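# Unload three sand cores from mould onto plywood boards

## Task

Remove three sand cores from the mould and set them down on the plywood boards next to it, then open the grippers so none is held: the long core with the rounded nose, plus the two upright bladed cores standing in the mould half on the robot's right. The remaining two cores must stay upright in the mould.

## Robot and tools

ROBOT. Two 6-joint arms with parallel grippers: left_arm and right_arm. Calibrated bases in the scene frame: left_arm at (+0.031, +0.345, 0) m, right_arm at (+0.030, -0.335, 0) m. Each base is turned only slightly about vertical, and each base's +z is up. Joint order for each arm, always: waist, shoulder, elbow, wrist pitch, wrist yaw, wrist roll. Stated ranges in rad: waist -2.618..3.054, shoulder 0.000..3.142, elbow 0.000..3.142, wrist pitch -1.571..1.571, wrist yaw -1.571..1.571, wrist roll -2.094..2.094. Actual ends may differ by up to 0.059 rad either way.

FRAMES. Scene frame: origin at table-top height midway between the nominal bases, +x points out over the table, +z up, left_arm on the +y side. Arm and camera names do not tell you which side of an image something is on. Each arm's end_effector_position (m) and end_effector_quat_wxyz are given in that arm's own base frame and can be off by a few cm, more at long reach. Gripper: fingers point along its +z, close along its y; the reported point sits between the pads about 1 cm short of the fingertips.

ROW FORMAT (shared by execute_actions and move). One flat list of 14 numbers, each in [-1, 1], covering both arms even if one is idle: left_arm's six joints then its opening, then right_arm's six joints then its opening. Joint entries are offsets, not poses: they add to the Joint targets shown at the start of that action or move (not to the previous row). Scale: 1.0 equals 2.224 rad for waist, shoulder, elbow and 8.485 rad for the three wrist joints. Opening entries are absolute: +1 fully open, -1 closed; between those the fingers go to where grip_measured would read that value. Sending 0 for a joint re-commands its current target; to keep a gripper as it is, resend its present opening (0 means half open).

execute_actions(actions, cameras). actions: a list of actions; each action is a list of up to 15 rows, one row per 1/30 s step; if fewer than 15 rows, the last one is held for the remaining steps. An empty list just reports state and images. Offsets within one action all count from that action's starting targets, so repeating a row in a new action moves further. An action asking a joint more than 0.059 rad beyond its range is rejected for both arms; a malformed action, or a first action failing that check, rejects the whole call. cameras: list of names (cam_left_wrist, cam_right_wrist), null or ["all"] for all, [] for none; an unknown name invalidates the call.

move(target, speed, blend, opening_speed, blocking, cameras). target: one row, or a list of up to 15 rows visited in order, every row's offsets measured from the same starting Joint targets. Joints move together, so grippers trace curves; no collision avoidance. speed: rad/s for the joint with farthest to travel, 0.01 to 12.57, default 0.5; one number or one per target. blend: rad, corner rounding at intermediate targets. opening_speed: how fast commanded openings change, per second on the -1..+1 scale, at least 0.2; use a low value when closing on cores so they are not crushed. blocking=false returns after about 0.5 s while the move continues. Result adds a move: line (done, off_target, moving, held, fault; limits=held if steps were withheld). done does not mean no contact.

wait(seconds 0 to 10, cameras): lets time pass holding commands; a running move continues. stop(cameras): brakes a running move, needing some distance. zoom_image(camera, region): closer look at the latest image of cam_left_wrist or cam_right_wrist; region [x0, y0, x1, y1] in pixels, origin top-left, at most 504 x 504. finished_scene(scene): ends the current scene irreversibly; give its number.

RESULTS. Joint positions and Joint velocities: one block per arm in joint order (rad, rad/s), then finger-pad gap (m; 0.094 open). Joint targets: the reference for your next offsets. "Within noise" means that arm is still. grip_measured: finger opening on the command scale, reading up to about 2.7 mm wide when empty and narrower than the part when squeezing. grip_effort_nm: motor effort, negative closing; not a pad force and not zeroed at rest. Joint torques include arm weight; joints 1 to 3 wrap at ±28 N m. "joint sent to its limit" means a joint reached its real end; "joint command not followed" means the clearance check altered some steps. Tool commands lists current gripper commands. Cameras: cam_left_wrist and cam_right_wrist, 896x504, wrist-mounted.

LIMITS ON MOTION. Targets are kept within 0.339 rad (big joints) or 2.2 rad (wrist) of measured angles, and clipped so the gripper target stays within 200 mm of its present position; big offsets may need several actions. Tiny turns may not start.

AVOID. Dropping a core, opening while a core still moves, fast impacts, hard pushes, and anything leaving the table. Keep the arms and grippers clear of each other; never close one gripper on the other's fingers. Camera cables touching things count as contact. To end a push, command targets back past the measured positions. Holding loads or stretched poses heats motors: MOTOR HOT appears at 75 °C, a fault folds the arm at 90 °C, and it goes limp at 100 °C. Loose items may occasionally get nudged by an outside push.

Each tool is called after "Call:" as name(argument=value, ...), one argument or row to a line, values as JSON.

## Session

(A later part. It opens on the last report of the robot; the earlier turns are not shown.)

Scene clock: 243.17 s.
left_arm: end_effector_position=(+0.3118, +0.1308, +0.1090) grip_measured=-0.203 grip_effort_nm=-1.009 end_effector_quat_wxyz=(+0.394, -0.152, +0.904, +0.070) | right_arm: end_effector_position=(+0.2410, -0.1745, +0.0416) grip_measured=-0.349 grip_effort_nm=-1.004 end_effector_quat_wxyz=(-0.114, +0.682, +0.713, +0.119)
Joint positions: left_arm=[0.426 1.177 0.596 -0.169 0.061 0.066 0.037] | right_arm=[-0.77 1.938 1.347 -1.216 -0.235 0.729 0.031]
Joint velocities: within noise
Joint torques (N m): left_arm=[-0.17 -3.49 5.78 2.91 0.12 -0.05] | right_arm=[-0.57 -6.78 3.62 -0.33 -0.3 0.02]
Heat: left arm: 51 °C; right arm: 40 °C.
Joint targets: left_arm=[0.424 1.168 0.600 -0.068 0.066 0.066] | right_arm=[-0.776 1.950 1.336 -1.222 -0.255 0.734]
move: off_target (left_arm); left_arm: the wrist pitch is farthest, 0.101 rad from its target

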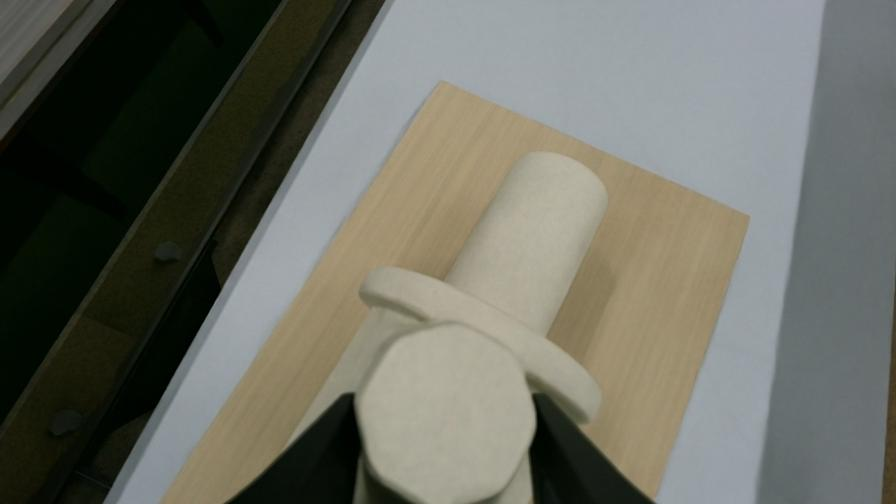

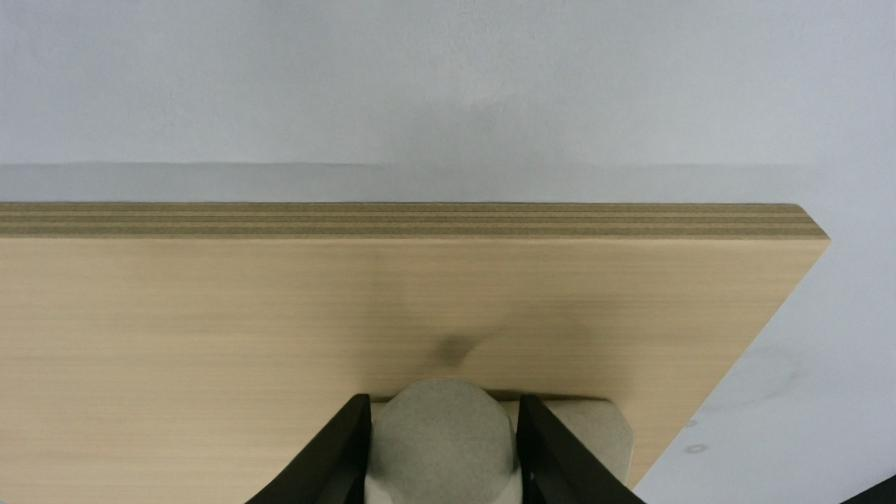

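Call:
move(
  target=[0,0.005,-0.0055,0.0,0,0,-0.6,0,0.004,-0.0065,0.0016,0,0,-0.6],
  speed=0.08,
  cameras=[],
)

Scene clock: 246.47 s.
left_arm: end_effector_position=(+0.3125, +0.1310, +0.1087) grip_measured=-0.203 grip_effort_nm=-0.994 end_effector_quat_wxyz=(+0.397, -0.153, +0.902, +0.070) | right_arm: end_effector_position=(+0.2406, -0.1739, +0.0401) grip_measured=-0.349 grip_effort_nm=-1.004 end_effector_quat_wxyz=(-0.116, +0.682, +0.712, +0.119)
Joint positions: left_arm=[0.426 1.177 0.588 -0.153 0.062 0.064 0.037] | right_arm=[-0.77 1.941 1.343 -1.213 -0.236 0.73 0.031]
Joint velocities: within noise
Joint torques (N m): left_arm=[-0.14 -2.81 5.39 2.75 0.09 -0.04] | right_arm=[-0.53 -6.31 2.86 -0.23 -0.3 0]
Heat: left arm: 50 °C; right arm: 40 °C.
Joint targets: left_arm=[0.424 1.180 0.588 -0.068 0.066 0.066] | right_arm=[-0.776 1.959 1.321 -1.208 -0.255 0.734]
move: off_target (left_arm); left_arm: the wrist pitch is farthest, 0.085 rad from its target
No camera images: "cameras" was empty.

Call:
move(
  target=[
    [0,0.0,0.0,-0.0083,0,0,-0.6,0,-0.004,0.0045,0.0,0,0,-0.6],
    [0,0.0,0.0,-0.0083,0,0,-0.6,0,-0.004,0.0045,0.0,0,0,-0.15],
  ],
  speed=0.08,
  opening_speed=0.4,
)

Scene clock: 253.80 s.
left_arm: end_effector_position=(+0.3117, +0.1307, +0.1078) grip_measured=-0.203 grip_effort_nm=-0.999 end_effector_quat_wxyz=(+0.395, -0.154, +0.903, +0.069) | right_arm: end_effector_position=(+0.2415, -0.1723, +0.0400) grip_measured=-0.153 grip_effort_nm=0.183 end_effector_quat_wxyz=(-0.117, +0.683, +0.711, +0.124)
Joint positions: left_arm=[0.426 1.177 0.588 -0.158 0.062 0.061 0.037] | right_arm=[-0.77 1.941 1.341 -1.212 -0.246 0.73 0.04]
Joint velocities: within noise
Joint torques (N m): left_arm=[-0.2 -2.7 5.39 2.05 0.12 -0.01] | right_arm=[-0.55 -6.98 3.77 -0.25 -0.21 0.01]
Heat: left arm: 50 °C; right arm: 38 °C.
Joint targets: left_arm=[0.424 1.180 0.589 -0.138 0.066 0.066] | right_arm=[-0.776 1.950 1.332 -1.208 -0.255 0.734]
move: done

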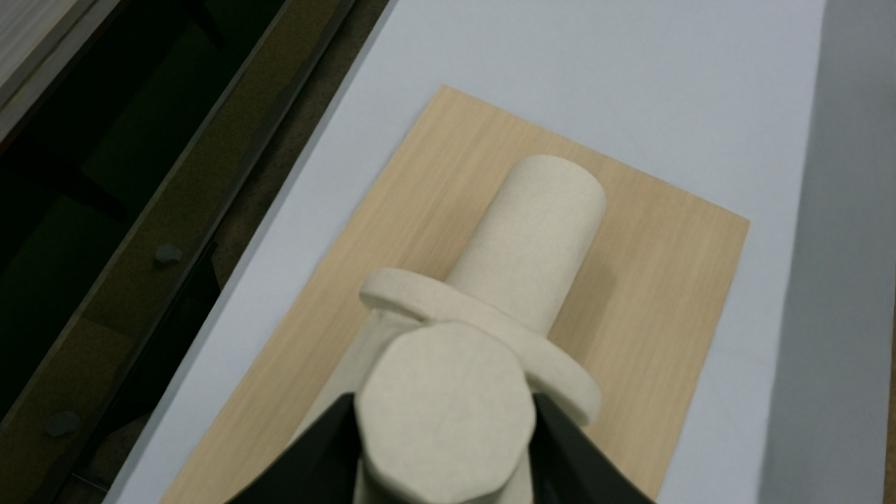

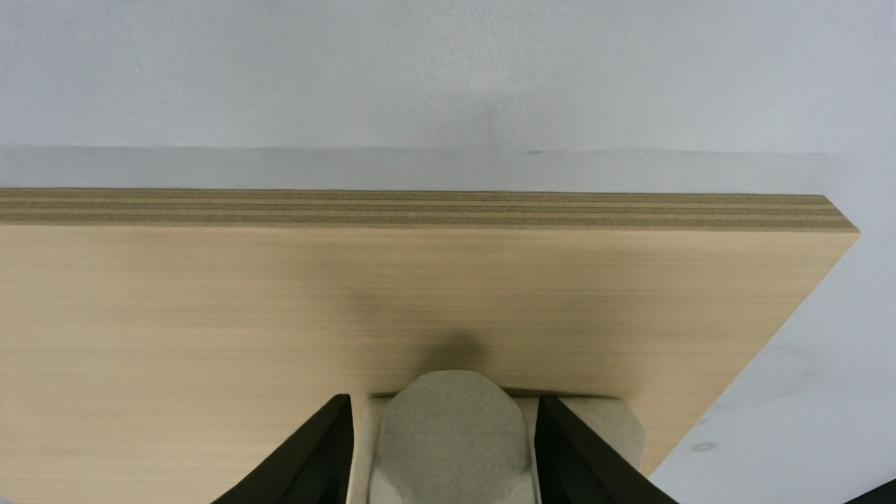

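Call:
move(
  target=[
    [0,0.0045,-0.0054,0.0,0,0,-0.6,0,0,0,0.0,0,0,0.15],
    [0,0.0045,-0.0054,0.0,0,0,-0.02,0,-0.0306,0.1124,-0.0336,0,0,0.15],
  ],
  speed=0.3,
  opening_speed=0.4,
)

Scene clock: 263.30 s.
left_arm: end_effector_position=(+0.3111, +0.1314, +0.1055) grip_measured=-0.022 grip_effort_nm=0.125 end_effector_quat_wxyz=(+0.393, -0.156, +0.904, +0.071) | right_arm: end_effector_position=(+0.2435, -0.1741, +0.1041) grip_measured=+0.147 grip_effort_nm=0.178 end_effector_quat_wxyz=(-0.126, +0.683, +0.709, +0.125)
Joint positions: left_arm=[0.426 1.182 0.586 -0.156 0.057 0.061 0.046] | right_arm=[-0.77 1.91 1.557 -1.476 -0.247 0.73 0.054]
Joint velocities: within noise
Joint torques (N m): left_arm=[-0.1 -2.52 4.7 2.01 0.15 0] | right_arm=[-0.54 -9.99 6.67 -0.48 -0.2 0]
Heat: left arm: 48 °C; right arm: 39 °C.
Joint targets: left_arm=[0.424 1.190 0.576 -0.138 0.066 0.066] | right_arm=[-0.776 1.882 1.581 -1.493 -0.255 0.734]
move: done

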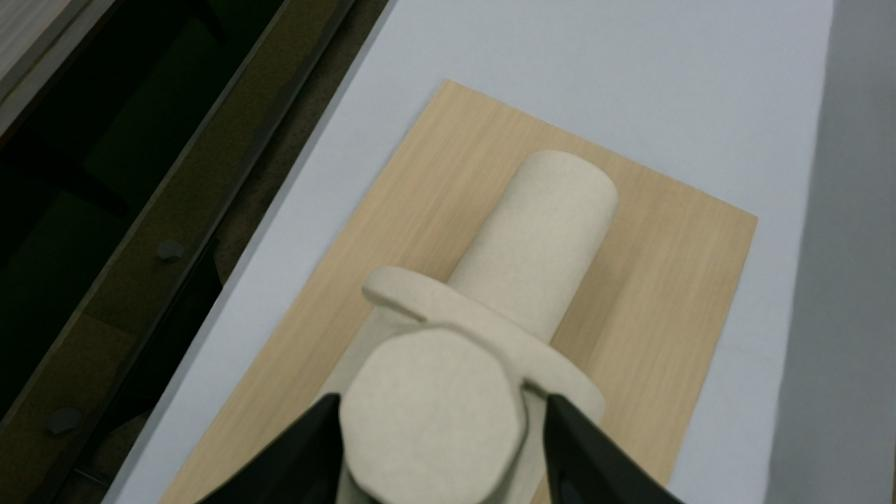

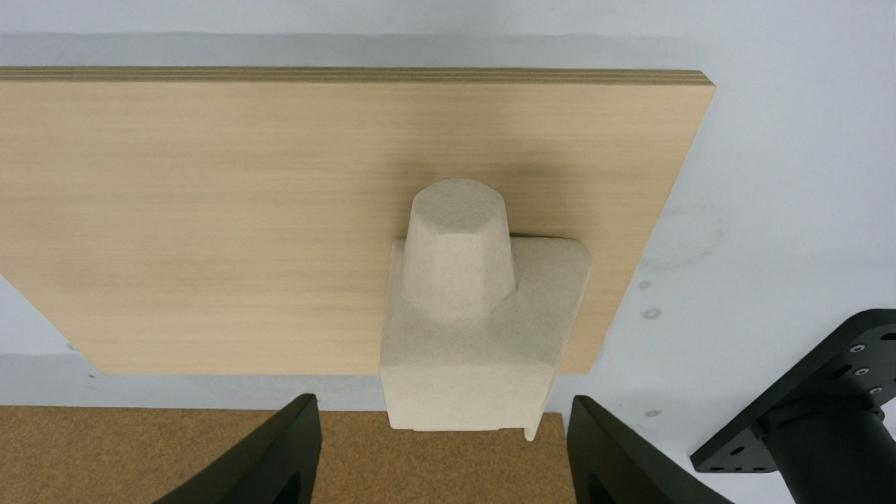

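Call:
move(
  target=[
    [0,-0.0126,0.1017,-0.03,0,0,0.2,0.2140,-0.0594,0.0085,0.0817,0.0301,-0.0394,1],
    [0,-0.02,0.2,-0.05,0,0,0.2,0.5787,-0.0414,-0.0229,0.1648,0.0819,-0.0659,1],
  ],
  speed=[0.6,0.8],
  blend=0.1,
)

Scene clock: 281.80 s.
left_arm: end_effector_position=(+0.3243, +0.1372, +0.2119) grip_measured=+0.198 grip_effort_nm=0.120 end_effector_quat_wxyz=(+0.400, -0.155, +0.901, +0.072) | right_arm: end_effector_position=(+0.5110, +0.2056, +0.2916) grip_measured=+0.997 grip_effort_nm=0.173 end_effector_quat_wxyz=(+0.579, -0.017, +0.815, +0.022)
Joint positions: left_arm=[0.426 1.167 0.995 -0.563 0.057 0.061 0.056] | right_arm=[0.516 1.788 1.544 -0.124 0.43 0.178 0.094]
Joint velocities: within noise
Joint torques (N m): left_arm=[-0.12 -4.79 8.03 1.83 0.15 0.01] | right_arm=[-0.46 -8.21 5.41 1.71 0.17 -0.1]
Heat: left arm: 46 °C; right arm: 44 °C.
Joint targets: left_arm=[0.424 1.145 1.021 -0.563 0.066 0.066] | right_arm=[0.511 1.790 1.531 -0.095 0.440 0.175]
move: done

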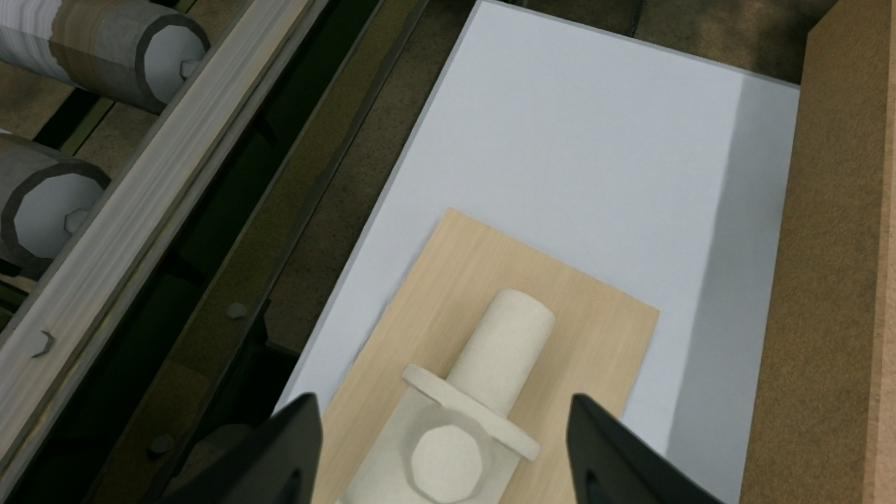

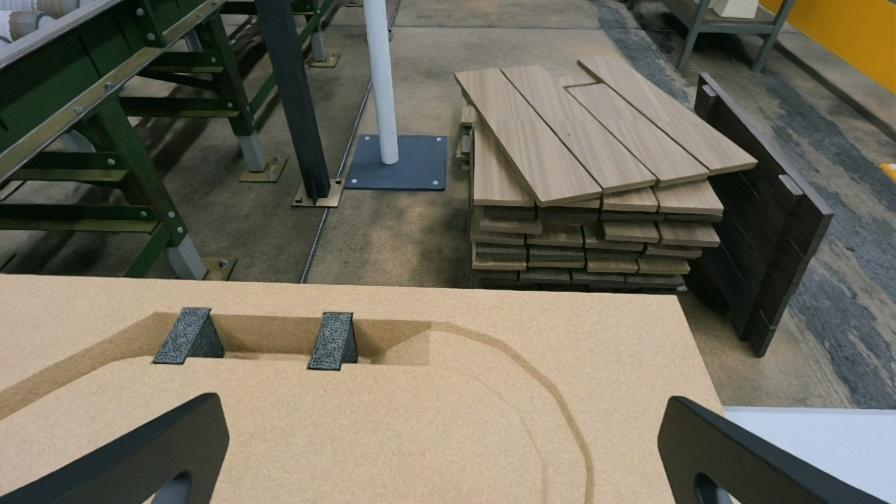

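Call:
move(
  target=[0,0,0,0,0,0,0.2,0,0.0256,-0.1183,0.0359,0.0012,0.0004,1],
  speed=0.4,
  cameras=["cam_right_wrist"],
)

Scene clock: 286.87 s.
left_arm: end_effector_position=(+0.3241, +0.1371, +0.2118) grip_measured=+0.198 grip_effort_nm=0.129 end_effector_quat_wxyz=(+0.400, -0.155, +0.901, +0.072) | right_arm: end_effector_position=(+0.5099, +0.2028, +0.2047) grip_measured=+0.997 grip_effort_nm=0.178 end_effector_quat_wxyz=(+0.573, -0.016, +0.819, +0.014)
Joint positions: left_arm=[0.426 1.167 0.995 -0.564 0.057 0.061 0.056] | right_arm=[0.516 1.841 1.275 0.178 0.442 0.177 0.094]
Joint velocities: within noise
Joint torques (N m): left_arm=[-0.14 -4.89 7.94 1.84 0.15 0.01] | right_arm=[-0.43 -8.09 5.59 1.73 0.16 -0.02]
Heat: left arm: 45 °C; right arm: 43 °C.
Joint targets: left_arm=[0.424 1.145 1.021 -0.563 0.066 0.066] | right_arm=[0.511 1.847 1.267 0.209 0.450 0.179]
move: done
Images, in order (width x height): cam_right_wrist 896x504.

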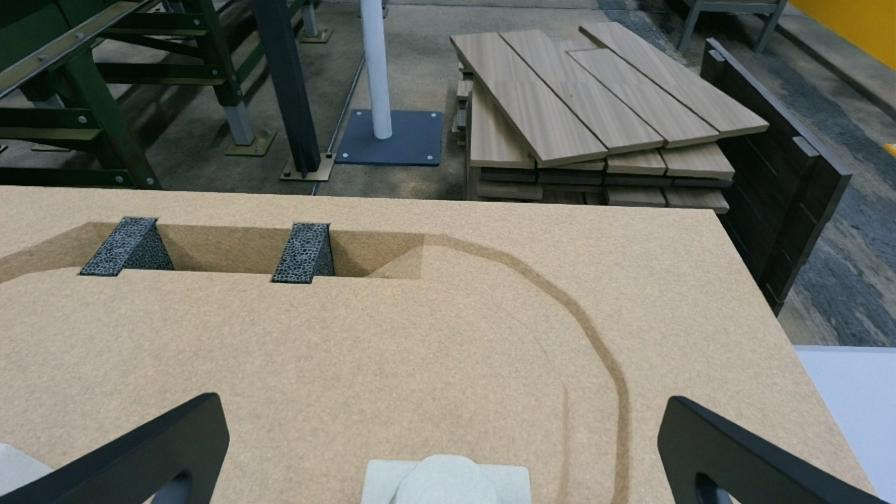

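Call:
move(
  target=[
    [0,0,0,0,0,0,0.2,0.0027,0,0,0,0.0024,0.0005,1],
    [0,0,0,0,0,0,0.2,0.0027,0.0297,-0.0481,0.0204,0.0024,0.0005,1],
  ],
  speed=0.25,
  cameras=["cam_right_wrist"],
)

Scene clock: 301.07 s.
left_arm: end_effector_position=(+0.3241, +0.1371, +0.2118) grip_measured=+0.198 grip_effort_nm=0.120 end_effector_quat_wxyz=(+0.400, -0.155, +0.901, +0.072) | right_arm: end_effector_position=(+0.5097, +0.1987, +0.1627) grip_measured=+0.997 grip_effort_nm=0.173 end_effector_quat_wxyz=(+0.577, -0.009, +0.817, +0.006)
Joint positions: left_arm=[0.426 1.167 0.995 -0.564 0.057 0.061 0.056] | right_arm=[0.516 1.903 1.169 0.351 0.463 0.177 0.094]
Joint velocities: within noise
Joint torques (N m): left_arm=[-0.1 -4.85 7.83 1.86 0.15 -0.01] | right_arm=[0.08 -8.02 5.15 1.74 0.16 0.03]
Heat: left arm: 43 °C; right arm: 41 °C.
Joint targets: left_arm=[0.424 1.145 1.021 -0.563 0.066 0.066] | right_arm=[0.517 1.913 1.161 0.382 0.471 0.183]
move: done
Images, in order (width x height): cam_right_wrist 896x504.

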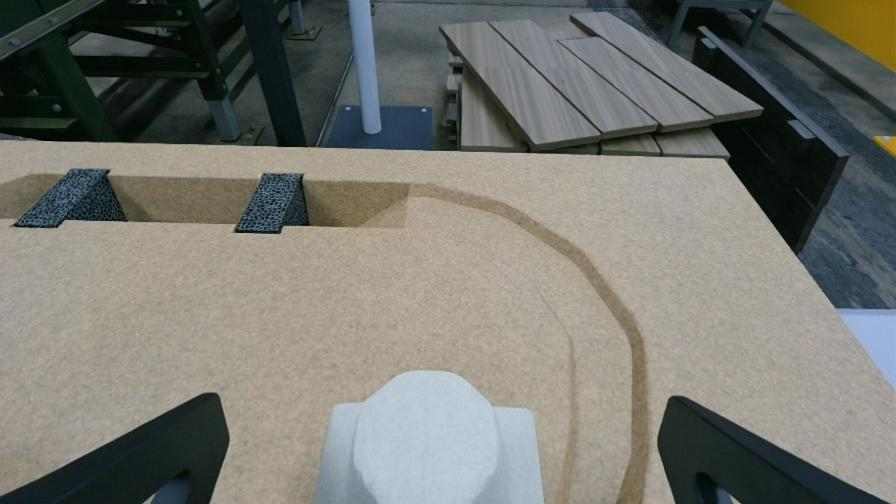

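Call:
move(
  target=[
    [0,0,0,0,0,0,0.2,0.0063,0.0009,-0.0009,0,0.0006,0,1],
    [0,0,0,0,0,0,0.2,0.0063,0.0009,-0.0009,0,0.0006,0,-0.6],
  ],
  speed=0.2,
  opening_speed=0.7,
  cameras=["cam_right_wrist"],
)

Scene clock: 308.13 s.
left_arm: end_effector_position=(+0.3241, +0.1371, +0.2118) grip_measured=+0.198 grip_effort_nm=0.115 end_effector_quat_wxyz=(+0.400, -0.155, +0.901, +0.072) | right_arm: end_effector_position=(+0.5082, +0.2021, +0.1633) grip_measured=-0.344 grip_effort_nm=-1.004 end_effector_quat_wxyz=(+0.578, -0.011, +0.816, +0.007)
Joint positions: left_arm=[0.426 1.167 0.995 -0.564 0.057 0.061 0.056] | right_arm=[0.524 1.903 1.169 0.353 0.469 0.177 0.031]
Joint velocities: within noise
Joint torques (N m): left_arm=[-0.18 -4.83 7.92 1.87 0.15 0.02] | right_arm=[0.57 -7.87 5.01 1.72 0.15 0.02]
Heat: left arm: 43 °C; right arm: 42 °C.
Joint targets: left_arm=[0.424 1.145 1.021 -0.563 0.066 0.066] | right_arm=[0.531 1.915 1.159 0.383 0.476 0.183]
move: done
Images, in order (width x height): cam_right_wrist 896x504.

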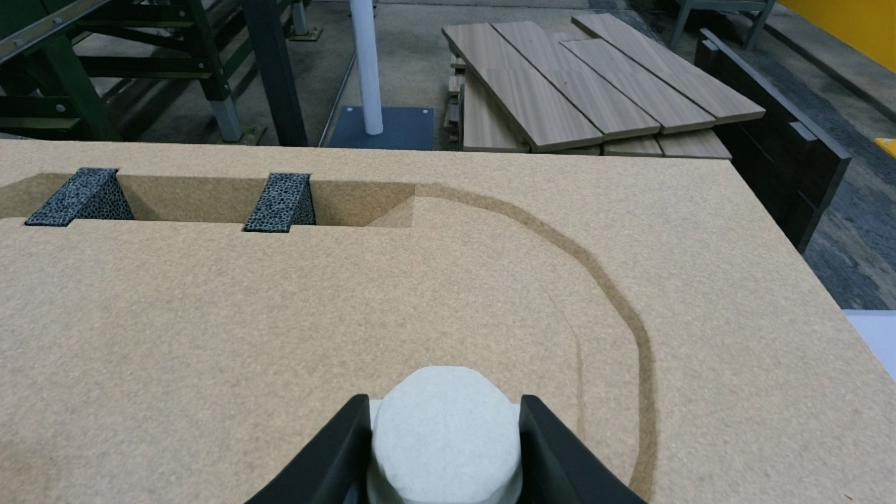

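Call:
move(
  target=[
    [0,0,0,0,0,0,0.2,0,-0.0585,0.0827,-0.0189,0,0,-0.6],
    [0,0,0,0,0,0,0.2,0,-0.0809,0.1888,-0.0483,0,0,-0.6],
    [0,0,0,0,0,0,0.2,-0.4186,-0.0517,0.2239,-0.1100,-0.0797,0.0374,-0.6],
    [0,0,0,0,0,0,0.2,-0.4816,0.0517,0.4141,-0.2160,-0.0879,0.0845,-0.6],
    [0,0,0,0,0,0,0.2,-0.4942,0.1349,0.3656,-0.2243,-0.0905,0.0889,-0.6],
  ],
  speed=[0.35,0.4,0.6,0.6,0.3],
  blend=[0.04,0.08,0.1,0.05,0],
  cameras=["cam_right_wrist"],
)

Scene clock: 330.87 s.
left_arm: end_effector_position=(+0.3241, +0.1371, +0.2118) grip_measured=+0.198 grip_effort_nm=0.125 end_effector_quat_wxyz=(+0.400, -0.155, +0.901, +0.072) | right_arm: end_effector_position=(+0.3574, -0.1692, +0.0853) grip_measured=-0.344 grip_effort_nm=-1.004 end_effector_quat_wxyz=(-0.104, +0.677, +0.720, +0.111)
Joint positions: left_arm=[0.426 1.167 0.995 -0.564 0.057 0.061 0.056] | right_arm=[-0.56 2.224 1.968 -1.48 -0.259 0.928 0.031]
Joint velocities: within noise
Joint torques (N m): left_arm=[-0.14 -4.81 7.94 1.84 0.15 -0.01] | right_arm=[-0.73 -10.77 5.15 -0.56 -0.45 0.07]
Heat: left arm: 42 °C; right arm: 44 °C.
Joint targets: left_arm=[0.424 1.145 1.021 -0.563 0.066 0.066] | right_arm=[-0.568 2.215 1.972 -1.521 -0.292 0.937]
move: off_target (right_arm); right_arm: the wrist pitch is farthest, 0.040 rad from its target
Images, in order (width x height): cam_right_wrist 896x504.

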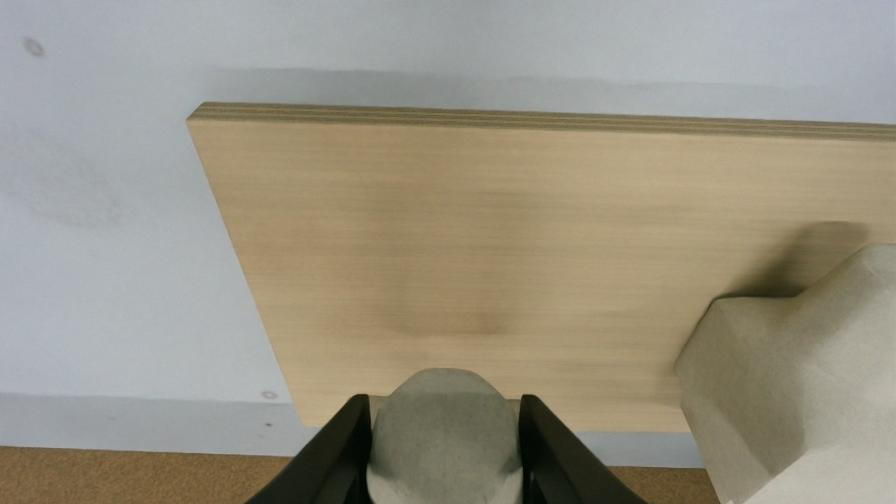

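Call:
move(
  target=[0,0,0,0,0,0,0.2,0,0.0090,-0.0531,0.0118,-0.0018,0,-0.6],
  speed=0.15,
  cameras=[],
)

Scene clock: 335.70 s.
left_arm: end_effector_position=(+0.3241, +0.1371, +0.2118) grip_measured=+0.198 grip_effort_nm=0.120 end_effector_quat_wxyz=(+0.400, -0.155, +0.901, +0.072) | right_arm: end_effector_position=(+0.3486, -0.1607, +0.0559) grip_measured=-0.344 grip_effort_nm=-1.004 end_effector_quat_wxyz=(-0.129, +0.678, +0.715, +0.114)
Joint positions: left_arm=[0.426 1.167 0.995 -0.564 0.057 0.061 0.056] | right_arm=[-0.56 2.234 1.856 -1.407 -0.273 0.929 0.031]
Joint velocities: within noise
Joint torques (N m): left_arm=[-0.13 -4.9 7.91 1.84 0.16 0] | right_arm=[-0.73 -9.98 4.55 -0.37 -0.46 0.05]
Heat: left arm: 42 °C; right arm: 45 °C.
Joint targets: left_arm=[0.424 1.145 1.021 -0.563 0.066 0.066] | right_arm=[-0.568 2.235 1.854 -1.421 -0.307 0.937]
move: done
No camera images: "cameras" was empty.

Call:
move(
  target=[0,0,0,0,0,0,0.2,0,0.0018,-0.0126,0.0042,0,0,-0.6],
  speed=0.08,
  cameras=[],
)

Call:
move(
  target=[0,0,0,0,0,0,0.2,0,0.0018,-0.0072,0.0022,0,0,-0.6],
  speed=0.08,
  cameras=[],
)

Scene clock: 340.03 s.
left_arm: end_effector_position=(+0.3241, +0.1371, +0.2118) grip_measured=+0.198 grip_effort_nm=0.125 end_effector_quat_wxyz=(+0.400, -0.155, +0.901, +0.072) | right_arm: end_effector_position=(+0.3495, -0.1611, +0.0489) grip_measured=-0.344 grip_effort_nm=-1.004 end_effector_quat_wxyz=(-0.125, +0.678, +0.715, +0.115)
Joint positions: left_arm=[0.426 1.167 0.995 -0.564 0.057 0.061 0.056] | right_arm=[-0.56 2.234 1.829 -1.372 -0.274 0.929 0.031]
Joint velocities: within noise
Joint torques (N m): left_arm=[-0.12 -4.79 7.88 1.85 0.14 0] | right_arm=[-0.72 -9.68 4.44 -0.34 -0.46 0.05]
Heat: left arm: 42 °C; right arm: 45 °C.
Joint targets: left_arm=[0.424 1.145 1.021 -0.563 0.066 0.066] | right_arm=[-0.568 2.239 1.825 -1.385 -0.307 0.937]
move: done
No camera images: "cameras" was empty.

Scene clock: 340.83 s.
left_arm: end_effector_position=(+0.3241, +0.1371, +0.2118) grip_measured=+0.198 grip_effort_nm=0.125 end_effector_quat_wxyz=(+0.400, -0.155, +0.901, +0.072) | right_arm: end_effector_position=(+0.3493, -0.1596, +0.0452) grip_measured=-0.344 grip_effort_nm=-1.004 end_effector_quat_wxyz=(-0.127, +0.678, +0.714, +0.118)
Joint positions: left_arm=[0.426 1.167 0.995 -0.564 0.057 0.061 0.056] | right_arm=[-0.56 2.236 1.816 -1.36 -0.281 0.929 0.031]
Joint velocities: within noise
Joint torques (N m): left_arm=[-0.09 -4.82 7.94 1.84 0.17 0.02] | right_arm=[-0.72 -9.47 4.27 -0.29 -0.4 0.06]
Heat: left arm: 42 °C; right arm: 46 °C.
Joint targets: left_arm=[0.424 1.145 1.021 -0.563 0.066 0.066] | right_arm=[-0.568 2.243 1.809 -1.366 -0.307 0.937]
move: done
No camera images: "cameras" was empty.

Call:
move(
  target=[0,0,0,0,0,0,0.2,0,0.0027,-0.0072,0.0019,0,0,-0.6],
  speed=0.08,
  cameras=[],
)

Call:
move(
  target=[0,0,0,0,0,0,0.2,0,0.0036,-0.0063,0.0012,0,0,-0.6],
  speed=0.08,
)

Scene clock: 344.37 s.
left_arm: end_effector_position=(+0.3241, +0.1371, +0.2118) grip_measured=+0.198 grip_effort_nm=0.120 end_effector_quat_wxyz=(+0.400, -0.155, +0.901, +0.072) | right_arm: end_effector_position=(+0.3492, -0.1588, +0.0426) grip_measured=-0.344 grip_effort_nm=-1.004 end_effector_quat_wxyz=(-0.128, +0.679, +0.712, +0.123)
Joint positions: left_arm=[0.426 1.167 0.995 -0.564 0.057 0.061 0.056] | right_arm=[-0.563 2.236 1.803 -1.348 -0.291 0.929 0.031]
Joint velocities: within noise
Joint torques (N m): left_arm=[-0.21 -4.83 7.83 1.87 0.14 0] | right_arm=[-0.49 -9.01 3.97 -0.27 -0.31 0.05]
Heat: left arm: 42 °C; right arm: 46 °C.
Joint targets: left_arm=[0.424 1.145 1.021 -0.563 0.066 0.066] | right_arm=[-0.568 2.249 1.793 -1.350 -0.307 0.937]
move: done
No camera images: "cameras" was empty.

Scene clock: 345.07 s.
left_arm: end_effector_position=(+0.3241, +0.1371, +0.2118) grip_measured=+0.198 grip_effort_nm=0.125 end_effector_quat_wxyz=(+0.400, -0.155, +0.901, +0.072) | right_arm: end_effector_position=(+0.3487, -0.1587, +0.0414) grip_measured=-0.344 grip_effort_nm=-1.004 end_effector_quat_wxyz=(-0.129, +0.680, +0.710, +0.126)
Joint positions: left_arm=[0.426 1.167 0.995 -0.564 0.057 0.061 0.056] | right_arm=[-0.567 2.236 1.797 -1.343 -0.297 0.929 0.031]
Joint velocities: within noise
Joint torques (N m): left_arm=[-0.13 -4.74 7.91 1.84 0.14 0] | right_arm=[-0.17 -8.38 3.43 -0.21 -0.25 0.05]
Heat: left arm: 42 °C; right arm: 46 °C.
Joint targets: left_arm=[0.424 1.145 1.021 -0.563 0.066 0.066] | right_arm=[-0.568 2.257 1.779 -1.340 -0.307 0.937]
move: done

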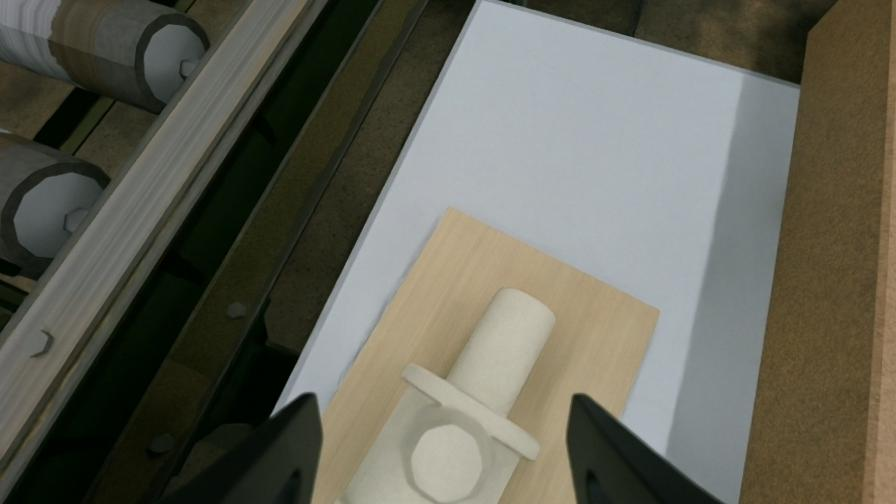

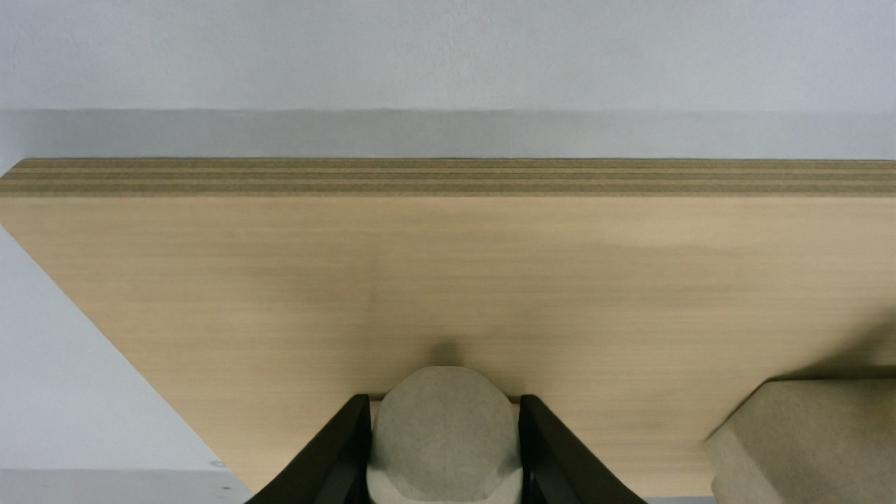

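Call:
move(
  target=[0,0,0,0,0,0,0.2,0,0.0040,-0.0055,0.0010,0,0,-0.6],
  speed=0.08,
  cameras=[],
)

Call:
move(
  target=[
    [0,0,0,0,0,0,0.2,0,-0.003,0.004,0.0,0,0,-0.6],
    [0,0,0,0,0,0,0.2,0,-0.003,0.004,0.0,0,0,-0.15],
  ],
  speed=0.08,
  opening_speed=0.4,
  cameras=["cam_right_wrist"],
)

Scene clock: 348.83 s.
left_arm: end_effector_position=(+0.3241, +0.1371, +0.2118) grip_measured=+0.198 grip_effort_nm=0.125 end_effector_quat_wxyz=(+0.400, -0.155, +0.901, +0.072) | right_arm: end_effector_position=(+0.3483, -0.1586, +0.0405) grip_measured=-0.344 grip_effort_nm=-1.009 end_effector_quat_wxyz=(-0.130, +0.681, +0.708, +0.130)
Joint positions: left_arm=[0.426 1.167 0.995 -0.564 0.057 0.061 0.056] | right_arm=[-0.57 2.236 1.791 -1.339 -0.305 0.929 0.031]
Joint velocities: within noise
Joint torques (N m): left_arm=[-0.08 -4.83 7.9 1.85 0.15 -0.01] | right_arm=[0.13 -7.68 2.92 -0.16 -0.16 0.04]
Heat: left arm: 42 °C; right arm: 46 °C.
Joint targets: left_arm=[0.424 1.145 1.021 -0.563 0.066 0.066] | right_arm=[-0.568 2.266 1.767 -1.332 -0.307 0.937]
move: done
No camera images: "cameras" was empty.

Scene clock: 350.87 s.
left_arm: end_effector_position=(+0.3241, +0.1371, +0.2118) grip_measured=+0.198 grip_effort_nm=0.134 end_effector_quat_wxyz=(+0.400, -0.155, +0.901, +0.072) | right_arm: end_effector_position=(+0.3463, -0.1573, +0.0356) grip_measured=-0.153 grip_effort_nm=0.183 end_effector_quat_wxyz=(-0.138, +0.682, +0.707, +0.128)
Joint positions: left_arm=[0.426 1.167 0.995 -0.564 0.057 0.061 0.056] | right_arm=[-0.57 2.246 1.785 -1.339 -0.304 0.929 0.04]
Joint velocities: within noise
Joint torques (N m): left_arm=[-0.13 -4.82 7.86 1.84 0.18 0] | right_arm=[0.17 -9.05 3.99 -0.19 -0.18 0.05]
Heat: left arm: 42 °C; right arm: 46 °C.
Joint targets: left_arm=[0.424 1.145 1.021 -0.563 0.066 0.066] | right_arm=[-0.568 2.259 1.776 -1.332 -0.307 0.937]
move: done
Images, in order (width x height): cam_right_wrist 896x504.

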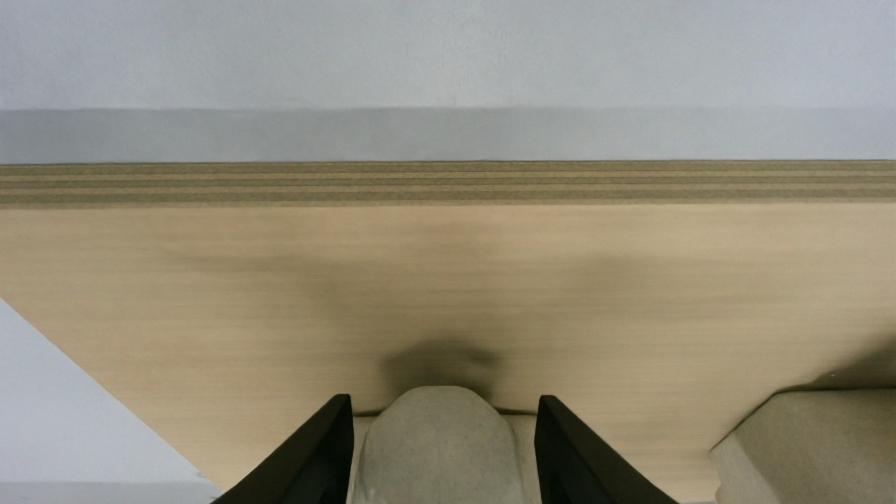

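Call:
move(
  target=[
    [0,0,0,0,0,0,0.2,0,-0.0135,0.0877,-0.0212,0,0,0.12],
    [0,0,0,0,0,0,0.2,0,-0.0809,0.1484,-0.0236,0,0,0.12],
  ],
  speed=0.3,
  blend=0.02,
  cameras=["cam_right_wrist"],
)

Scene clock: 357.20 s.
left_arm: end_effector_position=(+0.3241, +0.1371, +0.2118) grip_measured=+0.198 grip_effort_nm=0.125 end_effector_quat_wxyz=(+0.400, -0.155, +0.901, +0.072) | right_arm: end_effector_position=(+0.3741, -0.1752, +0.1641) grip_measured=+0.117 grip_effort_nm=0.178 end_effector_quat_wxyz=(-0.005, +0.671, +0.726, +0.153)
Joint positions: left_arm=[0.426 1.167 0.995 -0.564 0.057 0.061 0.056] | right_arm=[-0.57 2.098 2.088 -1.514 -0.304 0.93 0.052]
Joint velocities: within noise
Joint torques (N m): left_arm=[-0.14 -4.89 7.91 1.87 0.14 0] | right_arm=[0.13 -10.81 6.52 -0.05 -0.18 0.03]
Heat: left arm: 42 °C; right arm: 47 °C.
Joint targets: left_arm=[0.424 1.145 1.021 -0.562 0.066 0.066] | right_arm=[-0.568 2.079 2.106 -1.532 -0.307 0.937]
move: done
Images, in order (width x height): cam_right_wrist 896x504.

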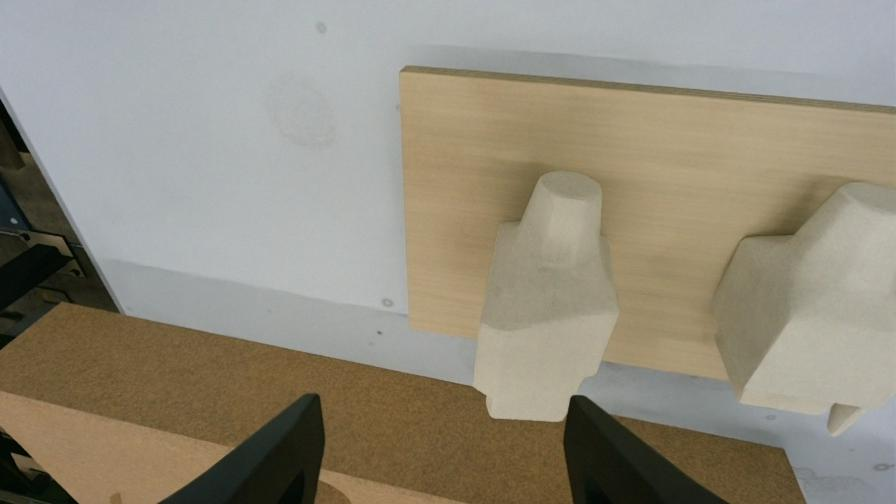

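Call:
finished_scene(
  scene=2,
)

The scene is finished: the task was done.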